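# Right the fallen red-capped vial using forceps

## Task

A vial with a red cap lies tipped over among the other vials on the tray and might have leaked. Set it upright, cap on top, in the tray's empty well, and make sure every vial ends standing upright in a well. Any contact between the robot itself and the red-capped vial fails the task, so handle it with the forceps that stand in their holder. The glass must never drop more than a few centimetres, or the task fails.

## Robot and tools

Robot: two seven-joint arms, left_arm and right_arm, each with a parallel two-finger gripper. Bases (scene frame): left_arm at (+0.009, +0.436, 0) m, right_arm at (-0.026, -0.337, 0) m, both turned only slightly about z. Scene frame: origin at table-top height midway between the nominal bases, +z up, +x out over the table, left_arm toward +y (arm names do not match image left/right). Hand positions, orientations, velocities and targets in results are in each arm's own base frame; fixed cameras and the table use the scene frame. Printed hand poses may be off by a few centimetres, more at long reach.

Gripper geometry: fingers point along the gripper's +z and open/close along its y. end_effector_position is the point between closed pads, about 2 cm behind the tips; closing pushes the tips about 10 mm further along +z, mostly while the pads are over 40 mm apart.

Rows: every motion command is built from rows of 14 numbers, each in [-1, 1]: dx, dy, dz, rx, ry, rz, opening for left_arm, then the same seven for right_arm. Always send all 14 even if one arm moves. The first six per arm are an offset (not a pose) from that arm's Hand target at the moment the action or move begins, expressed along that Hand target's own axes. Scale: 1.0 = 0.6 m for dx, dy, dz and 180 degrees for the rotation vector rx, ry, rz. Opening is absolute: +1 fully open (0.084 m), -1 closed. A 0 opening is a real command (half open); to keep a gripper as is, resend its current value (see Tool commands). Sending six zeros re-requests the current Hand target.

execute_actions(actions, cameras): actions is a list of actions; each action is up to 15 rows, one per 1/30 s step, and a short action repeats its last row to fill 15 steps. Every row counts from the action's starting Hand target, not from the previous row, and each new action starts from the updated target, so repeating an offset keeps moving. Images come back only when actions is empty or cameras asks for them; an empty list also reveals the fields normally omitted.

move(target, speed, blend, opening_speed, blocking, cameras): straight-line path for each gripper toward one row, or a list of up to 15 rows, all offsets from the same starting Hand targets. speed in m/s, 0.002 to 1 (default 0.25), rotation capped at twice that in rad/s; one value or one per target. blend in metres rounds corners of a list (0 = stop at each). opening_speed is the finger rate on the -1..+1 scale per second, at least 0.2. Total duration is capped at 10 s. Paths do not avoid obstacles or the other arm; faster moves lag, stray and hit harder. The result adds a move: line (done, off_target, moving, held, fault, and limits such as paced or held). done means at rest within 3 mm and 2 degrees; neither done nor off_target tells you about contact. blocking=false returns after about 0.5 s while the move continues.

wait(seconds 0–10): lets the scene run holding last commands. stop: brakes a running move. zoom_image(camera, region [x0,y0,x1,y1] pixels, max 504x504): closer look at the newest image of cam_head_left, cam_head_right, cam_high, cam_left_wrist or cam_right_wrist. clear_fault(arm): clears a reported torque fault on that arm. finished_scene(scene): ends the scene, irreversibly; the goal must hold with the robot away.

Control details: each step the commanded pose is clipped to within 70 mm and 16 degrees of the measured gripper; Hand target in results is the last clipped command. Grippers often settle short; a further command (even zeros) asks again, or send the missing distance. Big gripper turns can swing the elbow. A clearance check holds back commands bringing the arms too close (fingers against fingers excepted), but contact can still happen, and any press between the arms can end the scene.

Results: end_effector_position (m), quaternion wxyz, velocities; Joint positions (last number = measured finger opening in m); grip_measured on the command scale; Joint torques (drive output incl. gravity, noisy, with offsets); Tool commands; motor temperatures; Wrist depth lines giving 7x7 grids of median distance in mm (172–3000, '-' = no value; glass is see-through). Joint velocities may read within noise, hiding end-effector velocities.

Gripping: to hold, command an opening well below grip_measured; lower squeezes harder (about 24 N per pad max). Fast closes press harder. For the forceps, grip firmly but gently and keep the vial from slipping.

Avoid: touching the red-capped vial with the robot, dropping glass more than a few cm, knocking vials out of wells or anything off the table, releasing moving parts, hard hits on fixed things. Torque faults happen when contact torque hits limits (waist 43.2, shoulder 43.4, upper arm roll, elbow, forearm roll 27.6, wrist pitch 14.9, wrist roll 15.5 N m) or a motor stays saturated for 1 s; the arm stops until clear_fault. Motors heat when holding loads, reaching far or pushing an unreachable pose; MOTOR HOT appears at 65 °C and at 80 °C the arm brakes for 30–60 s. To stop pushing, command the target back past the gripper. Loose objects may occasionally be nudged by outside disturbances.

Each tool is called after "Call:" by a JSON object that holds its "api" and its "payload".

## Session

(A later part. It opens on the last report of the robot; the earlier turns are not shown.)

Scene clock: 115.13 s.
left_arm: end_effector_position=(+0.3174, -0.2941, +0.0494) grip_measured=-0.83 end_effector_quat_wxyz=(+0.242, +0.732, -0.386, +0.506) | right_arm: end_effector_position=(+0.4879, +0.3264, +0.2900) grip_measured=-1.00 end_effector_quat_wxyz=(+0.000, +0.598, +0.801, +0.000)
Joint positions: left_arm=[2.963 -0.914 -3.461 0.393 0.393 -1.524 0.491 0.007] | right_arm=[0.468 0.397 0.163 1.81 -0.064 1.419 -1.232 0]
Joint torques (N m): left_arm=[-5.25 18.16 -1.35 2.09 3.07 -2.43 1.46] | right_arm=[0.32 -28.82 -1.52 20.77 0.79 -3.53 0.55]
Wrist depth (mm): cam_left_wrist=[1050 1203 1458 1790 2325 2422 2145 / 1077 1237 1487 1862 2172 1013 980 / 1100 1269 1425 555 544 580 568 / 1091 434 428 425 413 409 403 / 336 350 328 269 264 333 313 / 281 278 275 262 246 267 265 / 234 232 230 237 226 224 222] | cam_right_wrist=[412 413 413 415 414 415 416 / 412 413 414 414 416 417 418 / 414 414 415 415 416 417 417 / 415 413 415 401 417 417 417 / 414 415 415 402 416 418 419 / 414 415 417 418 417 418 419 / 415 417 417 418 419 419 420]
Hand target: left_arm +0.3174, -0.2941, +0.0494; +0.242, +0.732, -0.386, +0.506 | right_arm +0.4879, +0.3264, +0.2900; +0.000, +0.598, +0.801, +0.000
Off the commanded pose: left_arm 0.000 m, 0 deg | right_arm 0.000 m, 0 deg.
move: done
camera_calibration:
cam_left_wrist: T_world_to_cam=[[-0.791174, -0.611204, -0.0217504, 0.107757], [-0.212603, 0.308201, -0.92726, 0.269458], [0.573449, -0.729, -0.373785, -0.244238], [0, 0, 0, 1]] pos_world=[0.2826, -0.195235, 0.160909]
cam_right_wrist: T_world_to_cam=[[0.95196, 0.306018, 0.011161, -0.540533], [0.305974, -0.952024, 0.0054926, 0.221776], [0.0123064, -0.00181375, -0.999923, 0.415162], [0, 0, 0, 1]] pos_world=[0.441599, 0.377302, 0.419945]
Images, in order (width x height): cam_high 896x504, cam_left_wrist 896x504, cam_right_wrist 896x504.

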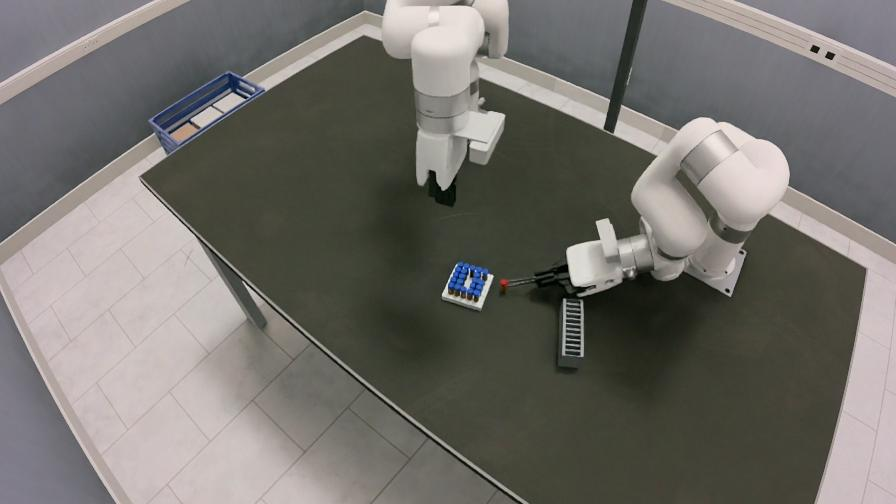

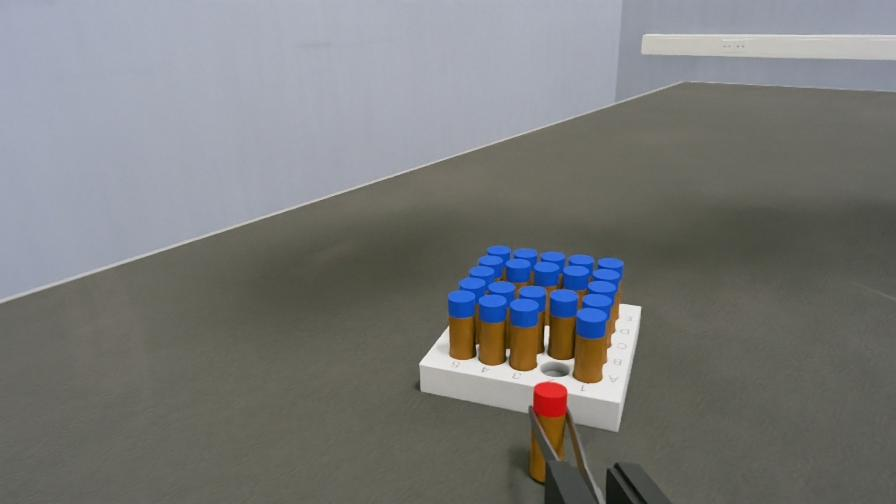

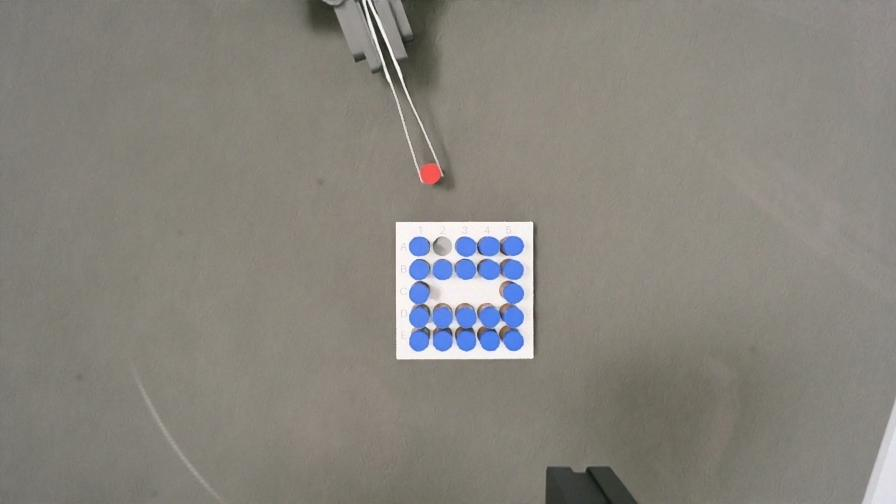

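Call:
{"api": "move", "payload": {"target": [[-0.0031,0,0.0012,0,0,0,-0.92,0,0,0,0,0,0,-1],[-0.0049,-0.00155,-0.0032,0,0,0,-0.92,0,0,0,0,0,0,-1],[0.025,-0.00155,-0.0152,0,0,0,-0.92,0,0,0,0,0,0,-1]], "speed": 0.02, "cameras": ["cam_left_wrist","cam_high","cam_right_wrist"]}}

Call:
{"api": "zoom_image", "payload": {"camera": "cam_right_wrist", "region": [390, 130, 450, 190]}}

Call:
{"api": "zoom_image", "payload": {"camera": "cam_left_wrist", "region": [480, 384, 600, 504]}}

Call:
{"api": "zoom_image", "payload": {"camera": "cam_high", "region": [475, 250, 535, 300]}}

Scene clock: 117.50 s.
left_arm: end_effector_position=(+0.3159, -0.2916, +0.0667) grip_measured=-0.83 end_effector_quat_wxyz=(+0.242, +0.732, -0.386, +0.506) | right_arm: end_effector_position=(+0.4879, +0.3264, +0.2900) grip_measured=-1.00 end_effector_quat_wxyz=(+0.000, +0.598, +0.801, +0.000)
Joint positions: left_arm=[2.978 -0.836 -3.474 0.346 0.385 -1.501 0.468 0.007] | right_arm=[0.468 0.397 0.163 1.81 -0.064 1.419 -1.232 0]
Joint torques (N m): left_arm=[4.92 31.37 -5.55 -2.46 -2.46 -0.99 -1.61] | right_arm=[0.94 -28.95 -1.51 20.59 0.78 -3.54 0.71]
Wrist depth (mm): cam_left_wrist=[1054 1207 1458 1799 2333 2397 2145 / 1079 1241 1493 1867 2264 1147 2093 / 1105 1273 1487 613 601 644 631 / 1119 481 474 469 460 453 447 / 369 387 363 311 297 368 364 / 311 308 305 276 261 296 293 / 259 257 255 263 250 248 247] | cam_right_wrist=[412 413 413 415 415 415 416 / 413 413 414 414 416 416 417 / 413 413 414 415 416 417 417 / 414 414 415 401 417 417 418 / 414 415 417 403 416 417 418 / 414 415 417 417 418 419 420 / 416 417 416 419 418 419 421]
Hand target: left_arm +0.3159, -0.2916, +0.0667; +0.242, +0.732, -0.386, +0.506 | right_arm +0.4879, +0.3264, +0.2900; +0.000, +0.598, +0.801, +0.000
Off the commanded pose: left_arm 0.000 m, 0 deg | right_arm 0.000 m, 0 deg.
move: done
camera_calibration:
cam_left_wrist: T_world_to_cam=[[-0.791174, -0.611204, -0.0217504, 0.108536], [-0.212603, 0.308201, -0.92726, 0.284379], [0.573449, -0.729, -0.373785, -0.235016], [0, 0, 0, 1]] pos_world=[0.2811, -0.192635, 0.178209]
cam_right_wrist: T_world_to_cam=[[0.95196, 0.306018, 0.011161, -0.540533], [0.305974, -0.952024, 0.0054926, 0.221776], [0.0123064, -0.00181375, -0.999923, 0.415162], [0, 0, 0, 1]] pos_world=[0.441599, 0.377302, 0.419945]
Images, in order (width x height): cam_high 896x504, cam_left_wrist 896x504, cam_right_wrist 896x504.

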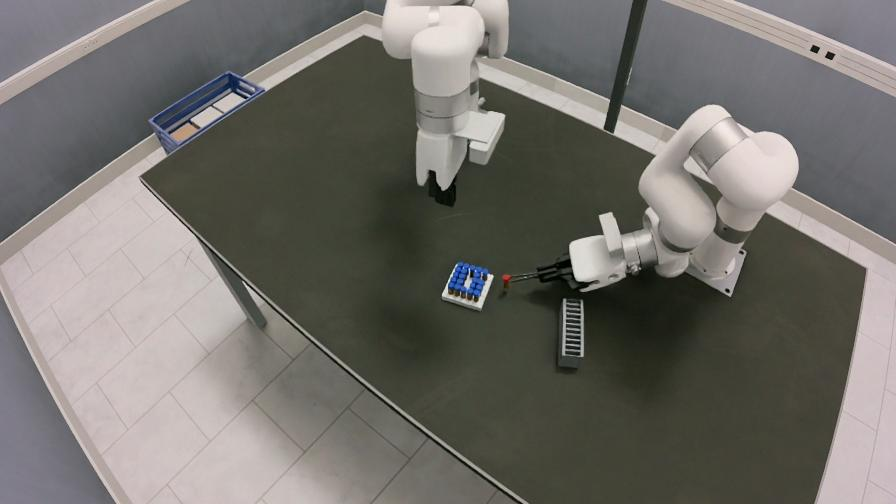

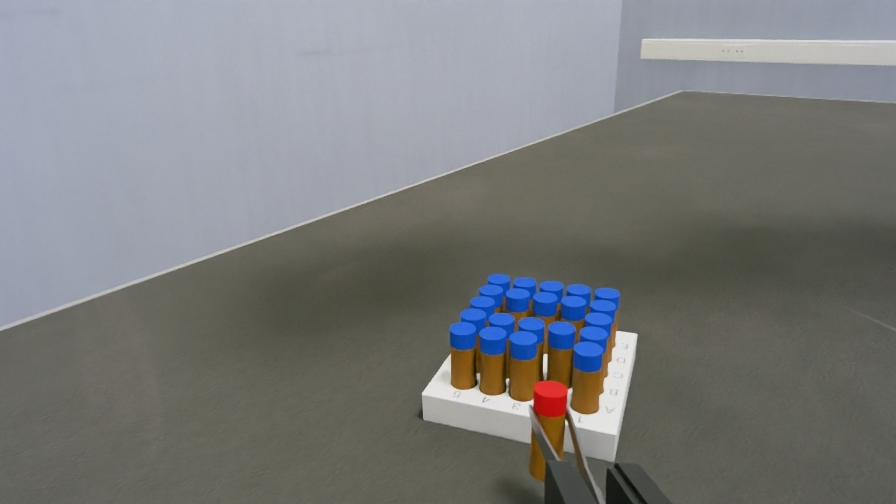

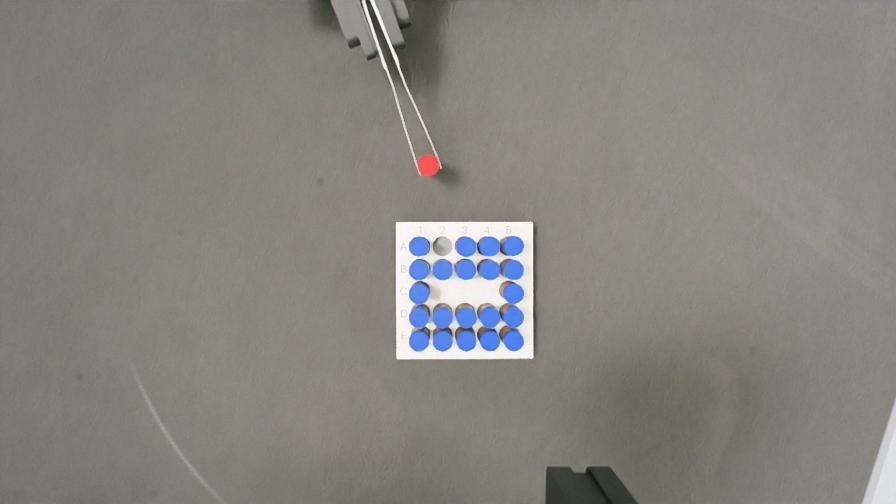

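Scaled by 8.400 from the camera's 896x504 image, which has a finer 1280x720 frame.

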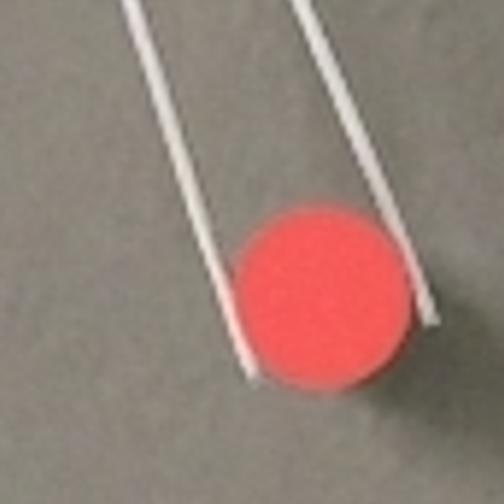

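Scaled by 4.200 from the camera's 896x504 image, which has a finer 1280x720 frame.

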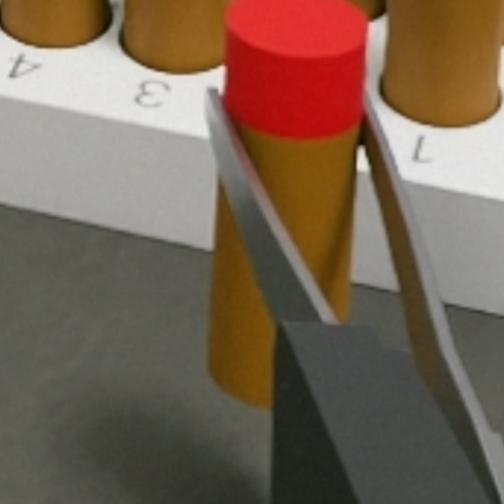

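Scaled by 8.400 from the camera's 896x504 image, which has a finer 1280x720 frame.

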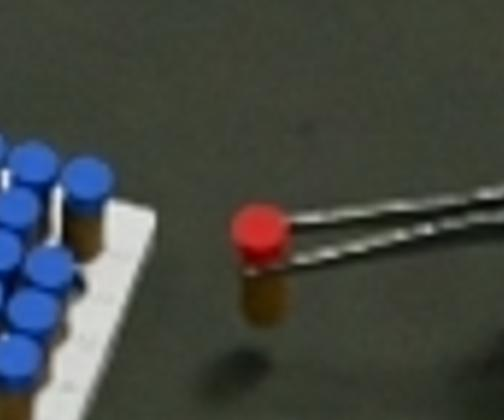

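Call:
{"api": "move", "payload": {"target": [[-0.0305,0,0.0123,0,0,0,-0.92,0,0,0,0,0,0,-1],[-0.036,0,0.0145,0,0,0,-0.92,0,0,0,0,0,0,-1],[-0.039,-0.0022,0.0085,0,0,0,-0.92,0,0,0,0,0,0,-1],[0.0,-0.0022,-0.0075,0,0,0,-0.92,0,0,0,0,0,0,-1]], "speed": [0.05,0.02,0.02,0.05], "cameras": ["cam_left_wrist","cam_high","cam_right_wrist"]}}

Call:
{"api": "zoom_image", "payload": {"camera": "cam_right_wrist", "region": [390, 130, 450, 190]}}

Call:
{"api": "zoom_image", "payload": {"camera": "cam_left_wrist", "region": [480, 374, 610, 504]}}

Call:
{"api": "zoom_image", "payload": {"camera": "cam_high", "region": [475, 250, 535, 300]}}

Scene clock: 128.93 s.
left_arm: end_effector_position=(+0.3145, -0.2874, +0.0684) grip_measured=-0.83 end_effector_quat_wxyz=(+0.242, +0.732, -0.386, +0.506) | right_arm: end_effector_position=(+0.4879, +0.3264, +0.2900) grip_measured=-1.00 end_effector_quat_wxyz=(+0.000, +0.598, +0.801, +0.000)
Joint positions: left_arm=[2.984 -0.829 -3.466 0.333 0.397 -1.505 0.468 0.007] | right_arm=[0.468 0.397 0.163 1.81 -0.064 1.419 -1.232 0]
Joint torques (N m): left_arm=[5.04 31.16 -5.38 -2.57 -2.56 -0.92 -1.64] | right_arm=[2.33 -28.66 -0.86 20.25 0.26 -3.57 0.69]
Wrist depth (mm): cam_left_wrist=[1048 1201 1455 1804 2340 2405 2145 / 1079 1237 1496 1877 2271 1138 2106 / 1107 1276 1499 620 607 647 637 / 1125 1215 480 472 465 458 451 / 374 391 367 340 301 372 368 / 314 311 308 282 265 299 296 / 262 259 257 266 253 251 249] | cam_right_wrist=[411 412 413 415 414 417 416 / 412 413 414 414 415 416 417 / 413 415 415 415 416 417 417 / 413 414 415 402 417 417 418 / 414 415 416 401 417 418 419 / 415 415 417 416 418 417 419 / 415 417 418 417 418 420 421]
Hand target: left_arm +0.3145, -0.2874, +0.0684; +0.242, +0.732, -0.386, +0.506 | right_arm +0.4879, +0.3264, +0.2900; +0.000, +0.598, +0.801, +0.000
Off the commanded pose: left_arm 0.000 m, 0 deg | right_arm 0.000 m, 0 deg.
move: done
camera_calibration:
cam_left_wrist: T_world_to_cam=[[-0.791174, -0.611204, -0.0217504, 0.109971], [-0.212603, 0.308201, -0.92726, 0.284394], [0.573449, -0.729, -0.373785, -0.230589], [0, 0, 0, 1]] pos_world=[0.2797, -0.188535, 0.179909]
cam_right_wrist: T_world_to_cam=[[0.95196, 0.306018, 0.011161, -0.540533], [0.305974, -0.952024, 0.0054926, 0.221776], [0.0123064, -0.00181375, -0.999923, 0.415162], [0, 0, 0, 1]] pos_world=[0.441599, 0.377302, 0.419945]
Images, in order (width x height): cam_high 896x504, cam_left_wrist 896x504, cam_right_wrist 896x504.

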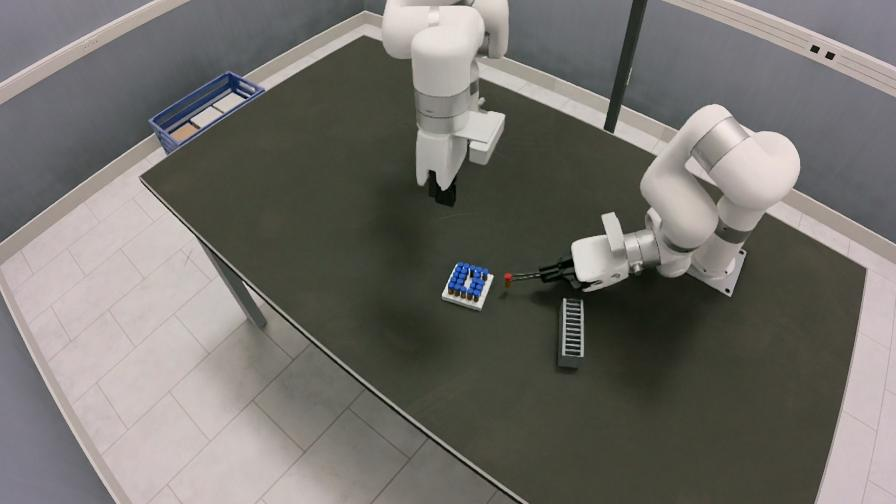

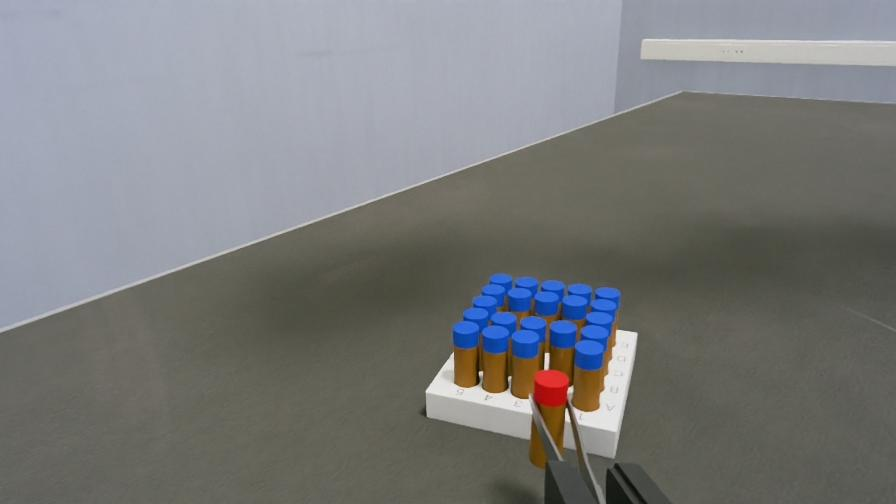

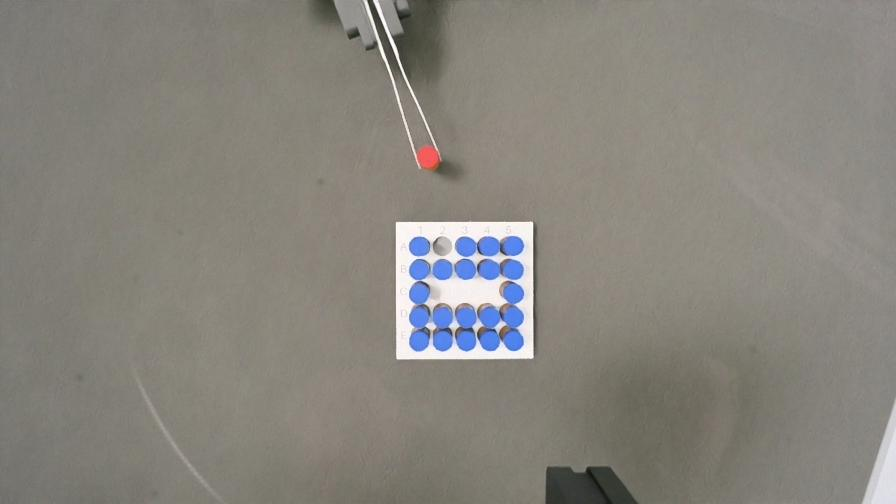

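Scaled by 8.400 from the camera's 896x504 image, which has a finer 1280x720 frame.

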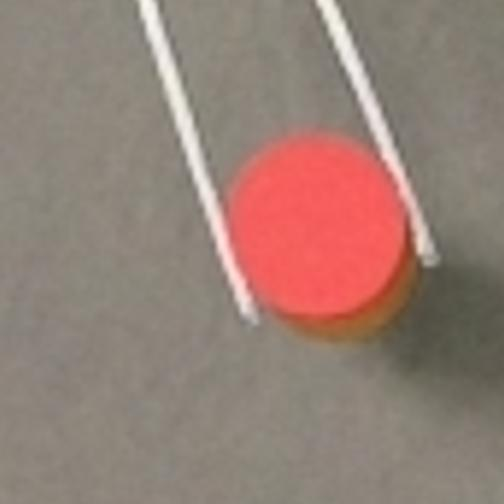

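Scaled by 3.877 from the camera's 896x504 image, which has a finer 1280x720 frame.

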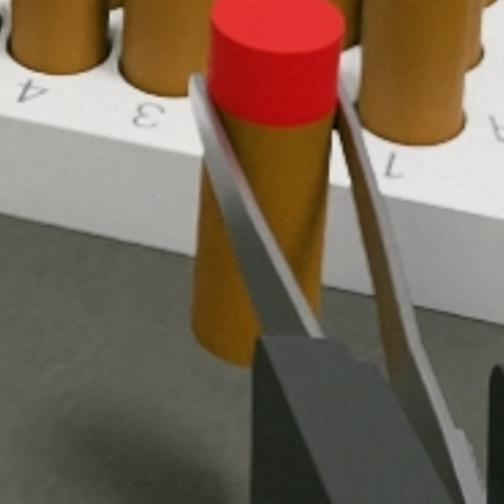

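Scaled by 8.400 from the camera's 896x504 image, which has a finer 1280x720 frame.

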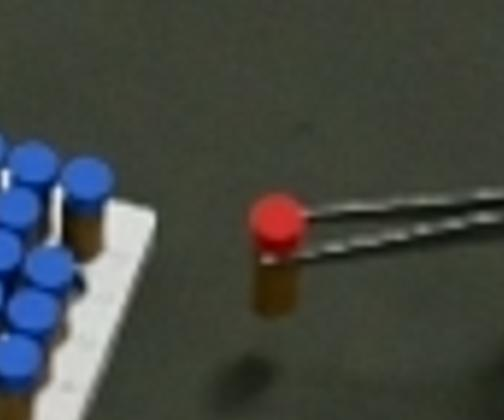

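Call:
{"api": "move", "payload": {"target": [[0.0386,0,-0.0156,0,0,0,-0.92,0,0,0,0,0,0,-1],[0.061,0.0142,0.0612,0,0.0194,0,-0.92,0,0,0,0,0,0,-1]], "blend": [0.01,0], "speed": 0.06, "cameras": ["cam_left_wrist","cam_high","cam_right_wrist"]}}

Call:
{"api": "zoom_image", "payload": {"camera": "cam_right_wrist", "region": [411, 225, 471, 275]}}

Call:
{"api": "zoom_image", "payload": {"camera": "cam_left_wrist", "region": [480, 374, 610, 504]}}

Scene clock: 133.23 s.
left_arm: end_effector_position=(+0.3349, -0.3315, +0.0885) grip_measured=-0.83 end_effector_quat_wxyz=(+0.254, +0.716, -0.379, +0.528) | right_arm: end_effector_position=(+0.4879, +0.3264, +0.2900) grip_measured=-1.00 end_effector_quat_wxyz=(+0.000, +0.598, +0.801, +0.000)
Joint positions: left_arm=[2.936 -0.803 -3.541 0.435 0.311 -1.454 0.427 0.007] | right_arm=[0.468 0.397 0.163 1.81 -0.064 1.419 -1.232 0]
Joint torques (N m): left_arm=[-5.21 19.63 -6.08 4.01 -2.53 -0.88 1.52] | right_arm=[2.53 -28.94 -0.53 20.01 -0.06 -3.57 0.77]
Wrist depth (mm): cam_left_wrist=[1036 1192 1446 1772 2302 2381 2099 / 1054 1215 1468 1847 2381 2422 2145 / 1084 1241 1509 1882 916 896 872 / 1093 1266 1471 596 587 577 568 / 1117 477 442 466 459 426 446 / 353 368 348 343 280 353 334 / 303 300 298 245 243 290 288] | cam_right_wrist=[411 412 308 415 414 416 416 / 411 413 413 415 415 416 417 / 413 413 414 416 416 416 417 / 414 415 415 401 417 418 418 / 415 415 416 402 417 418 418 / 416 415 417 416 417 418 419 / 416 416 417 417 418 420 420]
Hand target: left_arm +0.3349, -0.3315, +0.0885; +0.254, +0.716, -0.379, +0.528 | right_arm +0.4879, +0.3264, +0.2900; +0.000, +0.598, +0.801, +0.000
Off the commanded pose: left_arm 0.000 m, 0 deg | right_arm 0.000 m, 0 deg.
move: done
camera_calibration:
cam_left_wrist: T_world_to_cam=[[-0.791741, -0.610539, -0.0196983, 0.0998176], [-0.178639, 0.262254, -0.94832, 0.296175], [0.584152, -0.747305, -0.316703, -0.281546], [0, 0, 0, 1]] pos_world=[0.296404, -0.227131, 0.193668]
cam_right_wrist: T_world_to_cam=[[0.95196, 0.306018, 0.011161, -0.540533], [0.305974, -0.952024, 0.0054926, 0.221776], [0.0123064, -0.00181375, -0.999923, 0.415162], [0, 0, 0, 1]] pos_world=[0.441599, 0.377302, 0.419945]
Images, in order (width x height): cam_high 896x504, cam_left_wrist 896x504, cam_right_wrist 896x504.

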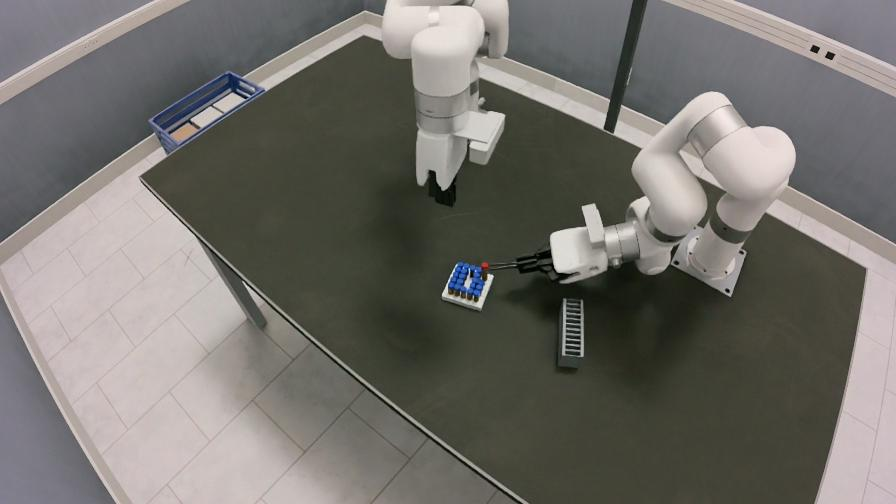

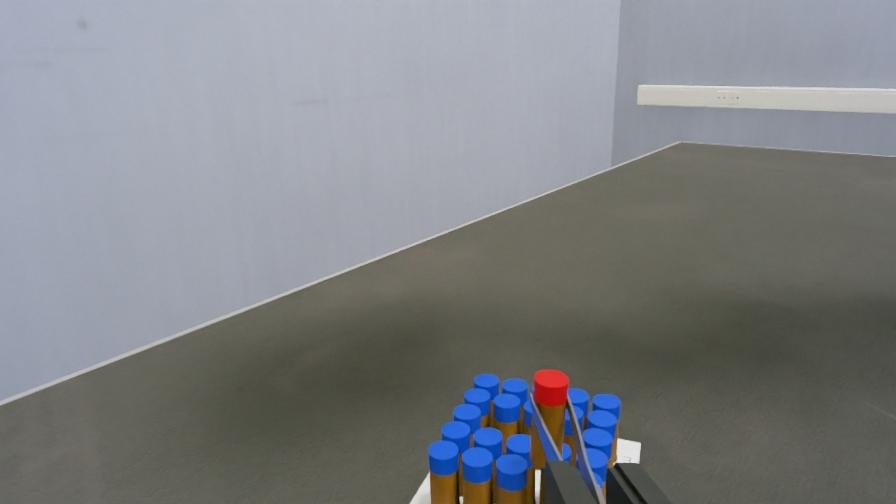

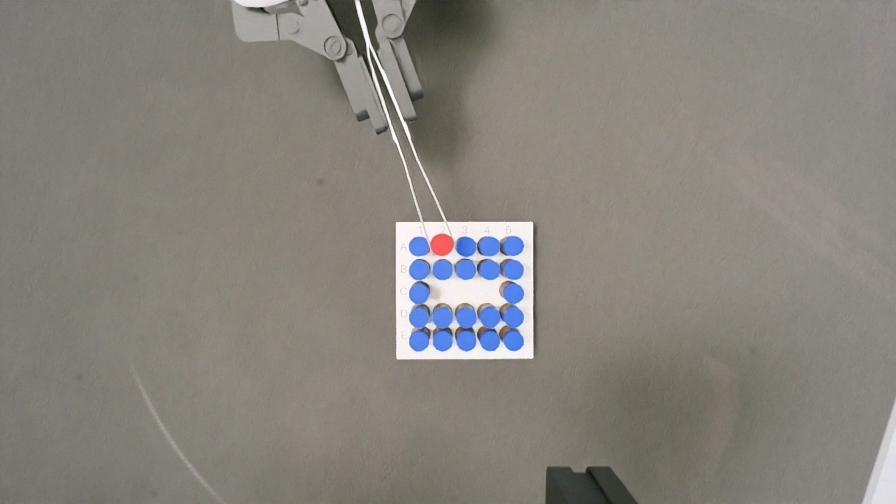

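Scaled by 8.400 from the camera's 896x504 image, which has a finer 1280x720 frame.

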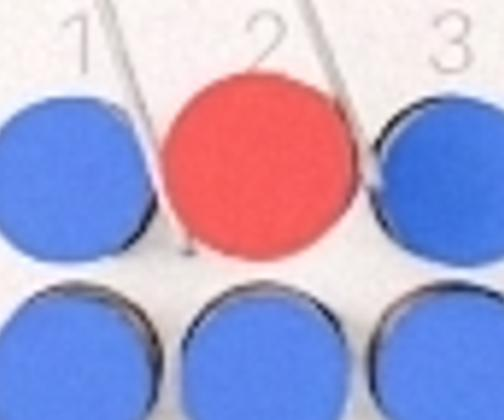

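Scaled by 3.877 from the camera's 896x504 image, which has a finer 1280x720 frame.

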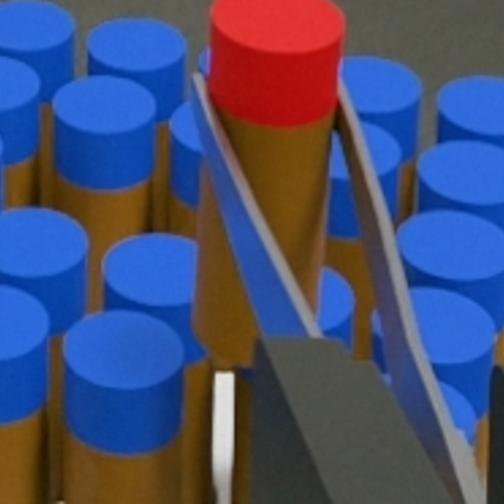

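Call:
{"api": "move", "payload": {"target": [-0.0411,0.00025,0.0137,0,0,0,-0.92,0,0,0,0,0,0,-1], "speed": 0.04, "cameras": ["cam_left_wrist","cam_high","cam_right_wrist"]}}

Call:
{"api": "zoom_image", "payload": {"camera": "cam_right_wrist", "region": [411, 225, 471, 275]}}

Call:
{"api": "zoom_image", "payload": {"camera": "cam_left_wrist", "region": [480, 374, 610, 504]}}

Scene clock: 134.57 s.
left_arm: end_effector_position=(+0.3356, -0.3311, +0.0626) grip_measured=-0.83 end_effector_quat_wxyz=(+0.254, +0.716, -0.379, +0.528) | right_arm: end_effector_position=(+0.4879, +0.3264, +0.2900) grip_measured=-1.00 end_effector_quat_wxyz=(+0.000, +0.598, +0.801, +0.000)
Joint positions: left_arm=[2.918 -0.913 -3.511 0.492 0.337 -1.496 0.461 0.007] | right_arm=[0.468 0.397 0.163 1.81 -0.064 1.419 -1.232 0]
Joint torques (N m): left_arm=[-5.26 20.78 -2.29 3.21 3.41 -2.64 1.45] | right_arm=[2.42 -29.09 -0.6 19.82 -0.22 -3.55 0.78]
Wrist depth (mm): cam_left_wrist=[1036 1190 1434 1776 2279 2405 2125 / 1058 1220 1471 1833 2414 2405 2138 / 1077 1244 1506 1781 705 772 755 / 1094 1266 524 517 508 499 491 / 1058 388 382 403 397 370 386 / 321 318 315 234 226 306 302 / 262 260 258 234 231 251 249] | cam_right_wrist=[412 412 335 413 415 415 416 / 413 413 414 414 415 416 417 / 414 413 414 415 417 416 417 / 413 415 414 374 417 417 418 / 415 415 416 402 417 419 418 / 414 415 417 417 419 419 420 / 415 416 417 418 418 419 420]
Hand target: left_arm +0.3356, -0.3311, +0.0625; +0.254, +0.716, -0.379, +0.528 | right_arm +0.4879, +0.3264, +0.2900; +0.000, +0.598, +0.801, +0.000
Off the commanded pose: left_arm 0.000 m, 0 deg | right_arm 0.000 m, 0 deg.
move: done
camera_calibration:
cam_left_wrist: T_world_to_cam=[[-0.791754, -0.61052, -0.0197737, 0.100127], [-0.17852, 0.26223, -0.948349, 0.271598], [0.584171, -0.747329, -0.316612, -0.289885], [0, 0, 0, 1]] pos_world=[0.297104, -0.226731, 0.167768]
cam_right_wrist: T_world_to_cam=[[0.95196, 0.306018, 0.011161, -0.540533], [0.305974, -0.952024, 0.0054926, 0.221776], [0.0123064, -0.00181375, -0.999923, 0.415162], [0, 0, 0, 1]] pos_world=[0.441599, 0.377302, 0.419945]
Images, in order (width x height): cam_high 896x504, cam_left_wrist 896x504, cam_right_wrist 896x504.

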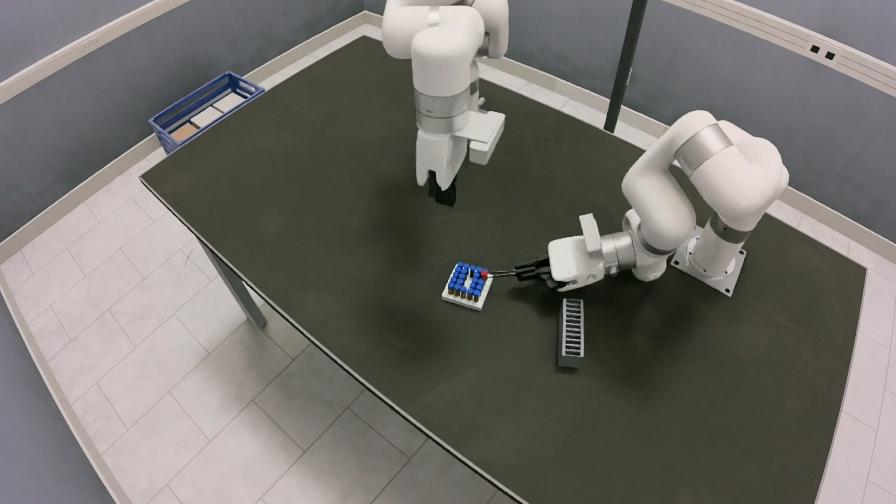

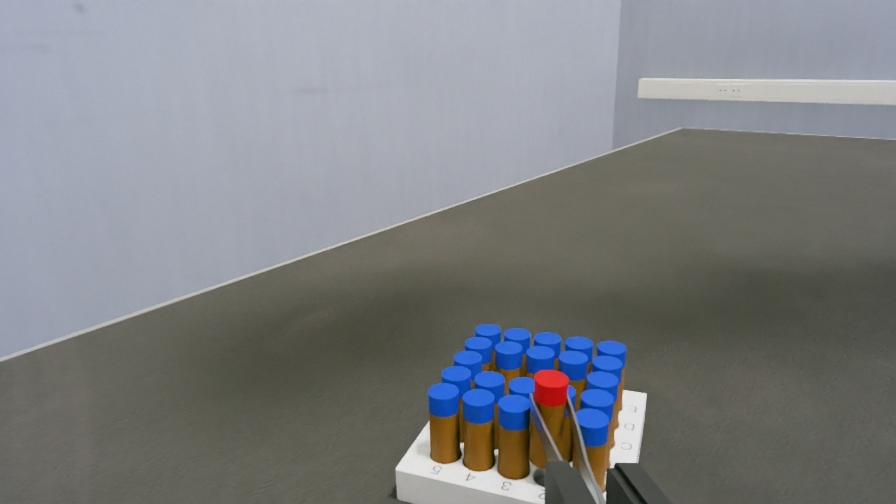

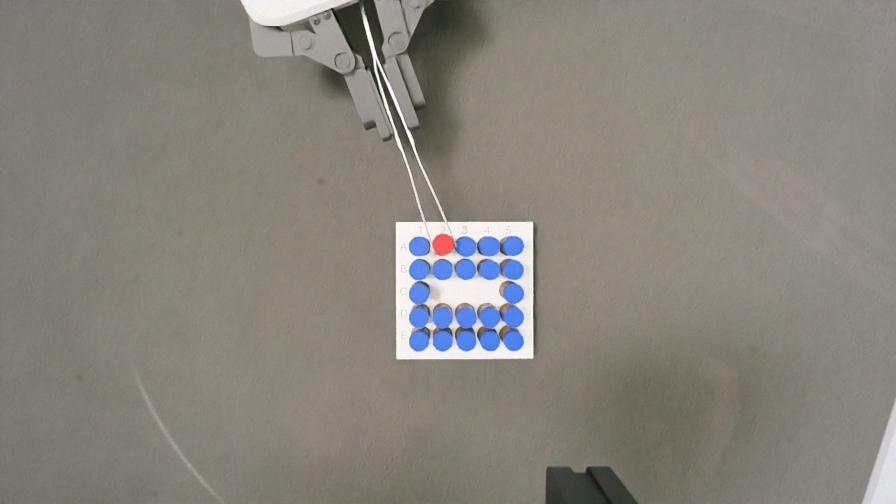

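Scaled by 8.400 from the camera's 896x504 image, which has a finer 1280x720 frame.

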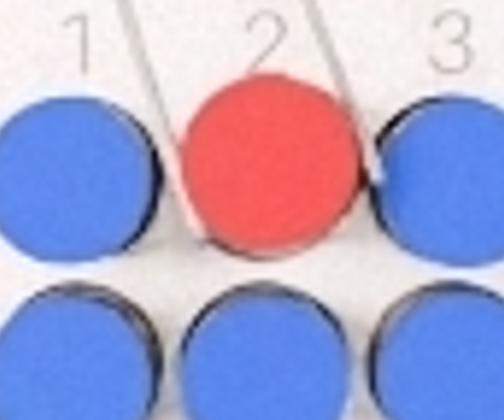

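Scaled by 3.877 from the camera's 896x504 image, which has a finer 1280x720 frame.

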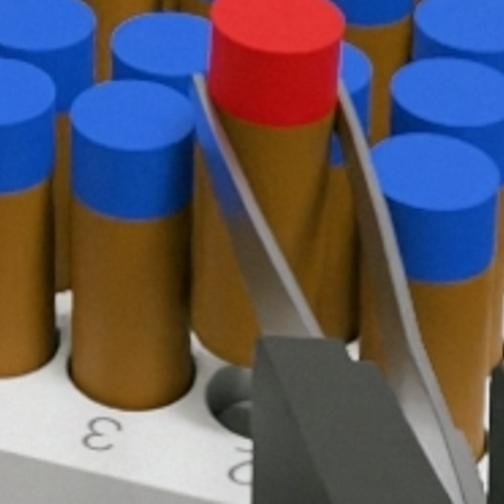

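Call:
{"api": "move", "payload": {"target": [-0.0049,0.0016,0.0011,0,0,0,-0.92,0,0,0,0,0,0,-1], "speed": 0.03, "cameras": ["cam_left_wrist","cam_right_wrist"]}}

Call:
{"api": "zoom_image", "payload": {"camera": "cam_right_wrist", "region": [418, 232, 468, 262]}}

Call:
{"api": "zoom_image", "payload": {"camera": "cam_right_wrist", "region": [411, 225, 471, 275]}}

Call:
{"api": "zoom_image", "payload": {"camera": "cam_left_wrist", "region": [480, 374, 610, 504]}}

Scene clock: 135.83 s.
left_arm: end_effector_position=(+0.3347, -0.3314, +0.0595) grip_measured=-0.83 end_effector_quat_wxyz=(+0.254, +0.716, -0.379, +0.528) | right_arm: end_effector_position=(+0.4879, +0.3264, +0.2900) grip_measured=-1.00 end_effector_quat_wxyz=(+0.000, +0.598, +0.801, +0.000)
Joint positions: left_arm=[2.915 -0.927 -3.509 0.497 0.338 -1.503 0.465 0.007] | right_arm=[0.468 0.397 0.163 1.81 -0.064 1.419 -1.232 0]
Joint torques (N m): left_arm=[-5.31 20.79 -2.18 2.98 3.18 -2.49 1.43] | right_arm=[2.71 -28.83 -0.67 19.79 -0.42 -3.57 0.7]
Wrist depth (mm): cam_left_wrist=[1039 1194 1446 1776 2309 2348 2119 / 1053 1217 1474 1847 2405 2381 2138 / 1079 1248 1493 1799 692 758 739 / 1091 1237 513 508 500 491 483 / 1051 381 376 396 390 363 378 / 316 312 308 229 226 299 296 / 257 255 253 233 235 246 244] | cam_right_wrist=[411 412 337 414 415 416 416 / 413 412 413 414 416 417 416 / 413 413 414 414 416 416 418 / 414 414 415 380 417 417 418 / 414 415 415 402 417 418 419 / 415 415 417 418 418 418 419 / 416 417 417 419 418 418 420]
Hand target: left_arm +0.3347, -0.3314, +0.0595; +0.254, +0.716, -0.379, +0.528 | right_arm +0.4879, +0.3264, +0.2900; +0.000, +0.598, +0.801, +0.000
Off the commanded pose: left_arm 0.000 m, 0 deg | right_arm 0.000 m, 0 deg.
move: done
camera_calibration:
cam_left_wrist: T_world_to_cam=[[-0.791788, -0.610479, -0.0196733, 0.0991725], [-0.178649, 0.262267, -0.948315, 0.268617], [0.584086, -0.747349, -0.316721, -0.290526], [0, 0, 0, 1]] pos_world=[0.296204, -0.227031, 0.164668]
cam_right_wrist: T_world_to_cam=[[0.95196, 0.306018, 0.011161, -0.540533], [0.305974, -0.952024, 0.0054926, 0.221776], [0.0123064, -0.00181375, -0.999923, 0.415162], [0, 0, 0, 1]] pos_world=[0.441599, 0.377302, 0.419945]
Images, in order (width x height): cam_left_wrist 896x504, cam_right_wrist 896x504.

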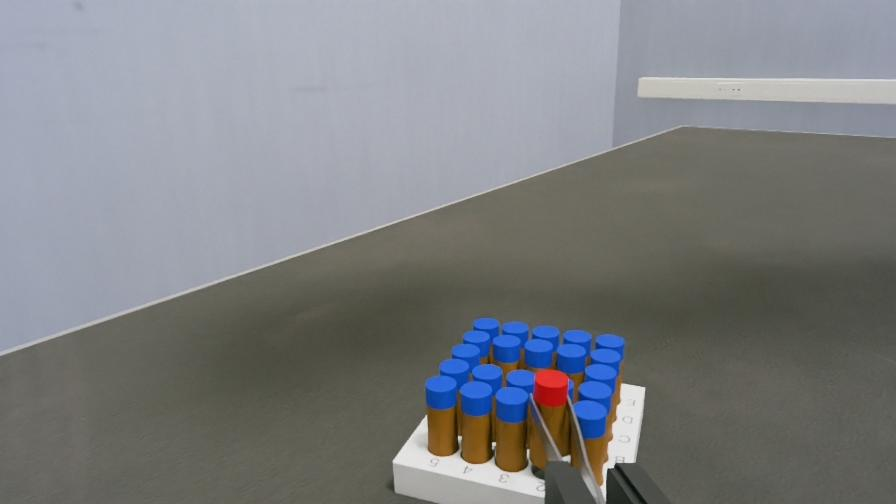

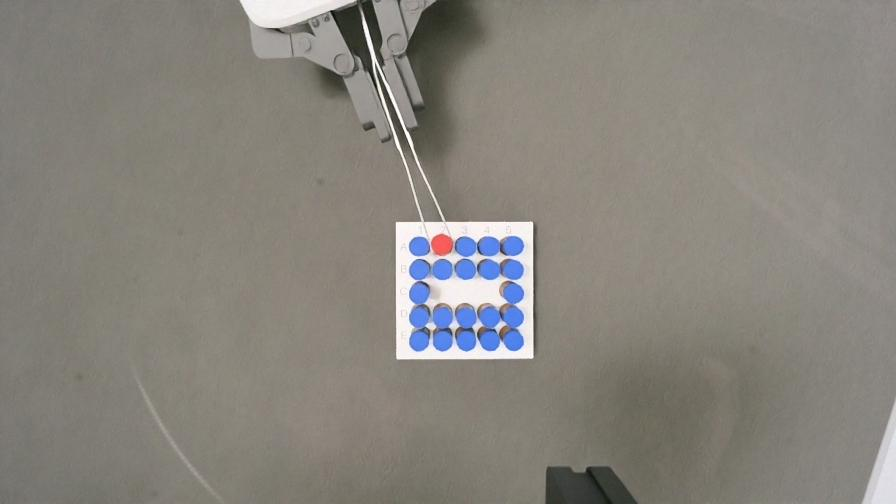

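Scaled by 10.080 from the camera's 896x504 image, which has a finer 1280x720 frame.

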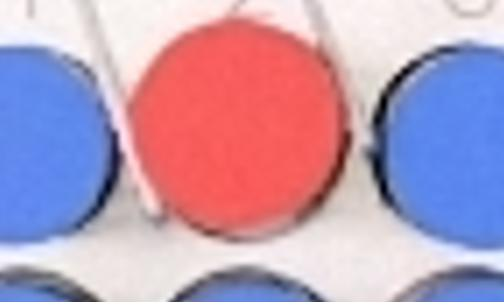

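Scaled by 8.400 from the camera's 896x504 image, which has a finer 1280x720 frame.

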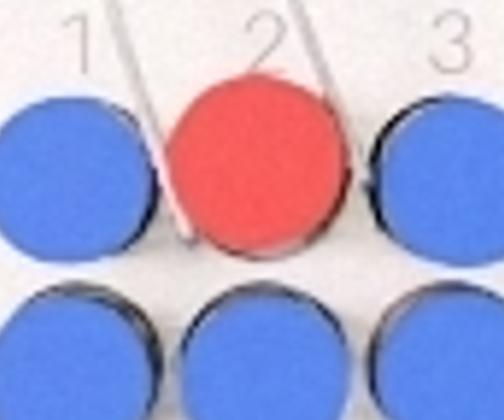

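Scaled by 3.877 from the camera's 896x504 image, which has a finer 1280x720 frame.

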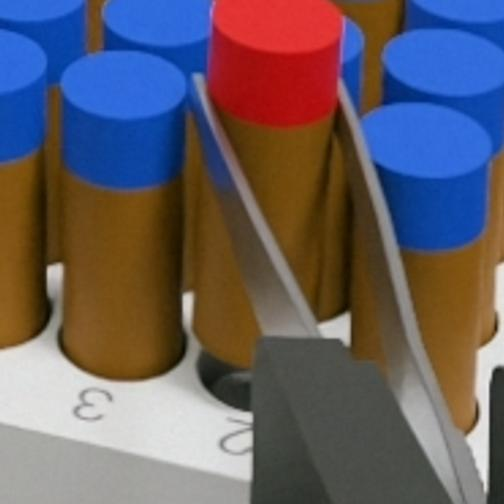

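Call:
{"api": "move", "payload": {"target": [[0.0003,0.0003,0.0009,0,0,0,-0.92,0,0,0,0,0,0,-1],[-0.0076,0.0003,0.0035,0,0,0,-0.92,0,0,0,0,0,0,-1]], "speed": 0.015, "cameras": ["cam_left_wrist","cam_right_wrist"]}}

Call:
{"api": "zoom_image", "payload": {"camera": "cam_right_wrist", "region": [411, 225, 471, 275]}}

Call:
{"api": "zoom_image", "payload": {"camera": "cam_left_wrist", "region": [480, 374, 610, 504]}}

Scene clock: 137.37 s.
left_arm: end_effector_position=(+0.3350, -0.3318, +0.0545) grip_measured=-0.83 end_effector_quat_wxyz=(+0.254, +0.716, -0.379, +0.528) | right_arm: end_effector_position=(+0.4879, +0.3264, +0.2900) grip_measured=-1.00 end_effector_quat_wxyz=(+0.000, +0.598, +0.801, +0.000)
Joint positions: left_arm=[2.911 -0.947 -3.505 0.51 0.342 -1.508 0.47 0.007] | right_arm=[0.468 0.397 0.163 1.81 -0.064 1.419 -1.232 0]
Joint torques (N m): left_arm=[-5.06 20.82 -2.34 3.09 3.29 -2.57 1.51] | right_arm=[2.59 -28.82 -0.63 19.73 -0.33 -3.55 0.76]
Wrist depth (mm): cam_left_wrist=[1042 1186 1440 1785 2279 2381 2138 / 1059 1215 1474 1838 2405 2372 2087 / 1079 1239 1493 1736 673 734 721 / 1100 1235 498 493 484 476 467 / 372 393 365 383 379 351 368 / 306 303 299 229 221 290 288 / 249 247 245 232 229 239 237] | cam_right_wrist=[412 413 340 414 416 415 416 / 412 413 414 414 415 416 416 / 413 413 414 415 417 417 418 / 413 414 415 374 417 417 418 / 415 415 415 402 417 419 418 / 415 415 417 417 418 418 419 / 416 417 417 418 418 419 421]
Hand target: left_arm +0.3350, -0.3318, +0.0545; +0.254, +0.716, -0.379, +0.528 | right_arm +0.4879, +0.3264, +0.2900; +0.000, +0.598, +0.801, +0.000
Off the commanded pose: left_arm 0.000 m, 0 deg | right_arm 0.000 m, 0 deg.
move: done
camera_calibration:
cam_left_wrist: T_world_to_cam=[[-0.791788, -0.610479, -0.0196733, 0.0990856], [-0.178649, 0.262267, -0.948315, 0.264078], [0.584086, -0.747349, -0.316721, -0.292717], [0, 0, 0, 1]] pos_world=[0.296604, -0.227531, 0.159668]
cam_right_wrist: T_world_to_cam=[[0.95196, 0.306018, 0.011161, -0.540533], [0.305974, -0.952024, 0.0054926, 0.221776], [0.0123064, -0.00181375, -0.999923, 0.415162], [0, 0, 0, 1]] pos_world=[0.441599, 0.377302, 0.419945]
Images, in order (width x height): cam_left_wrist 896x504, cam_right_wrist 896x504.

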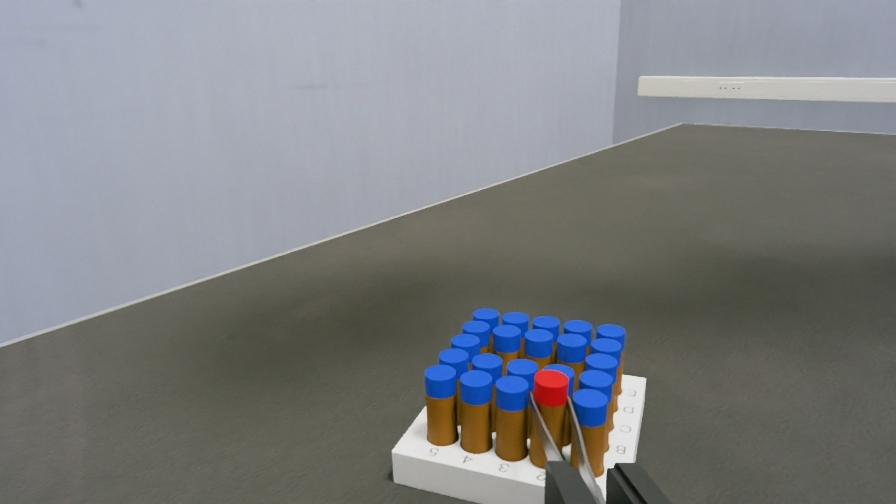

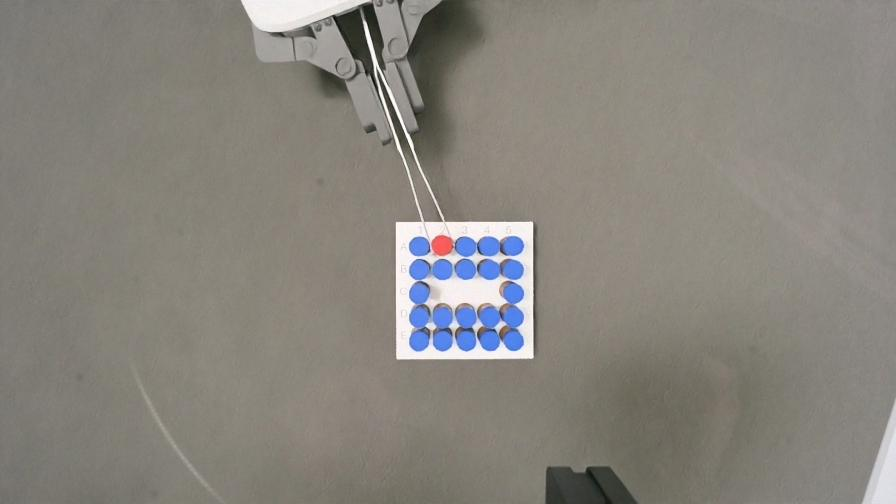

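Scaled by 8.400 from the camera's 896x504 image, which has a finer 1280x720 frame.

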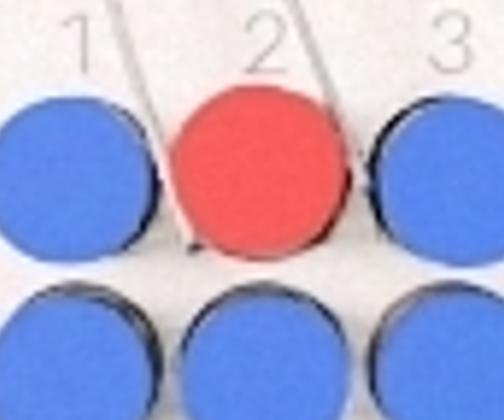

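Scaled by 3.877 from the camera's 896x504 image, which has a finer 1280x720 frame.

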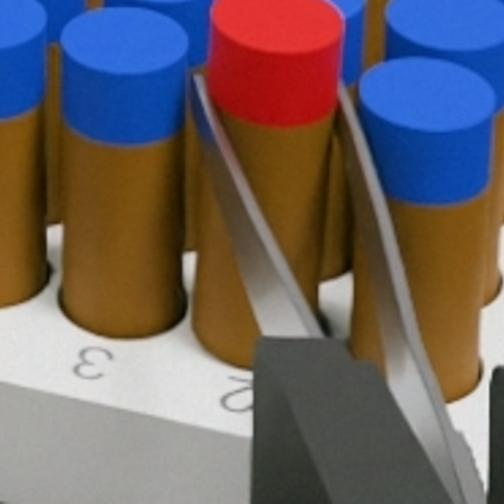

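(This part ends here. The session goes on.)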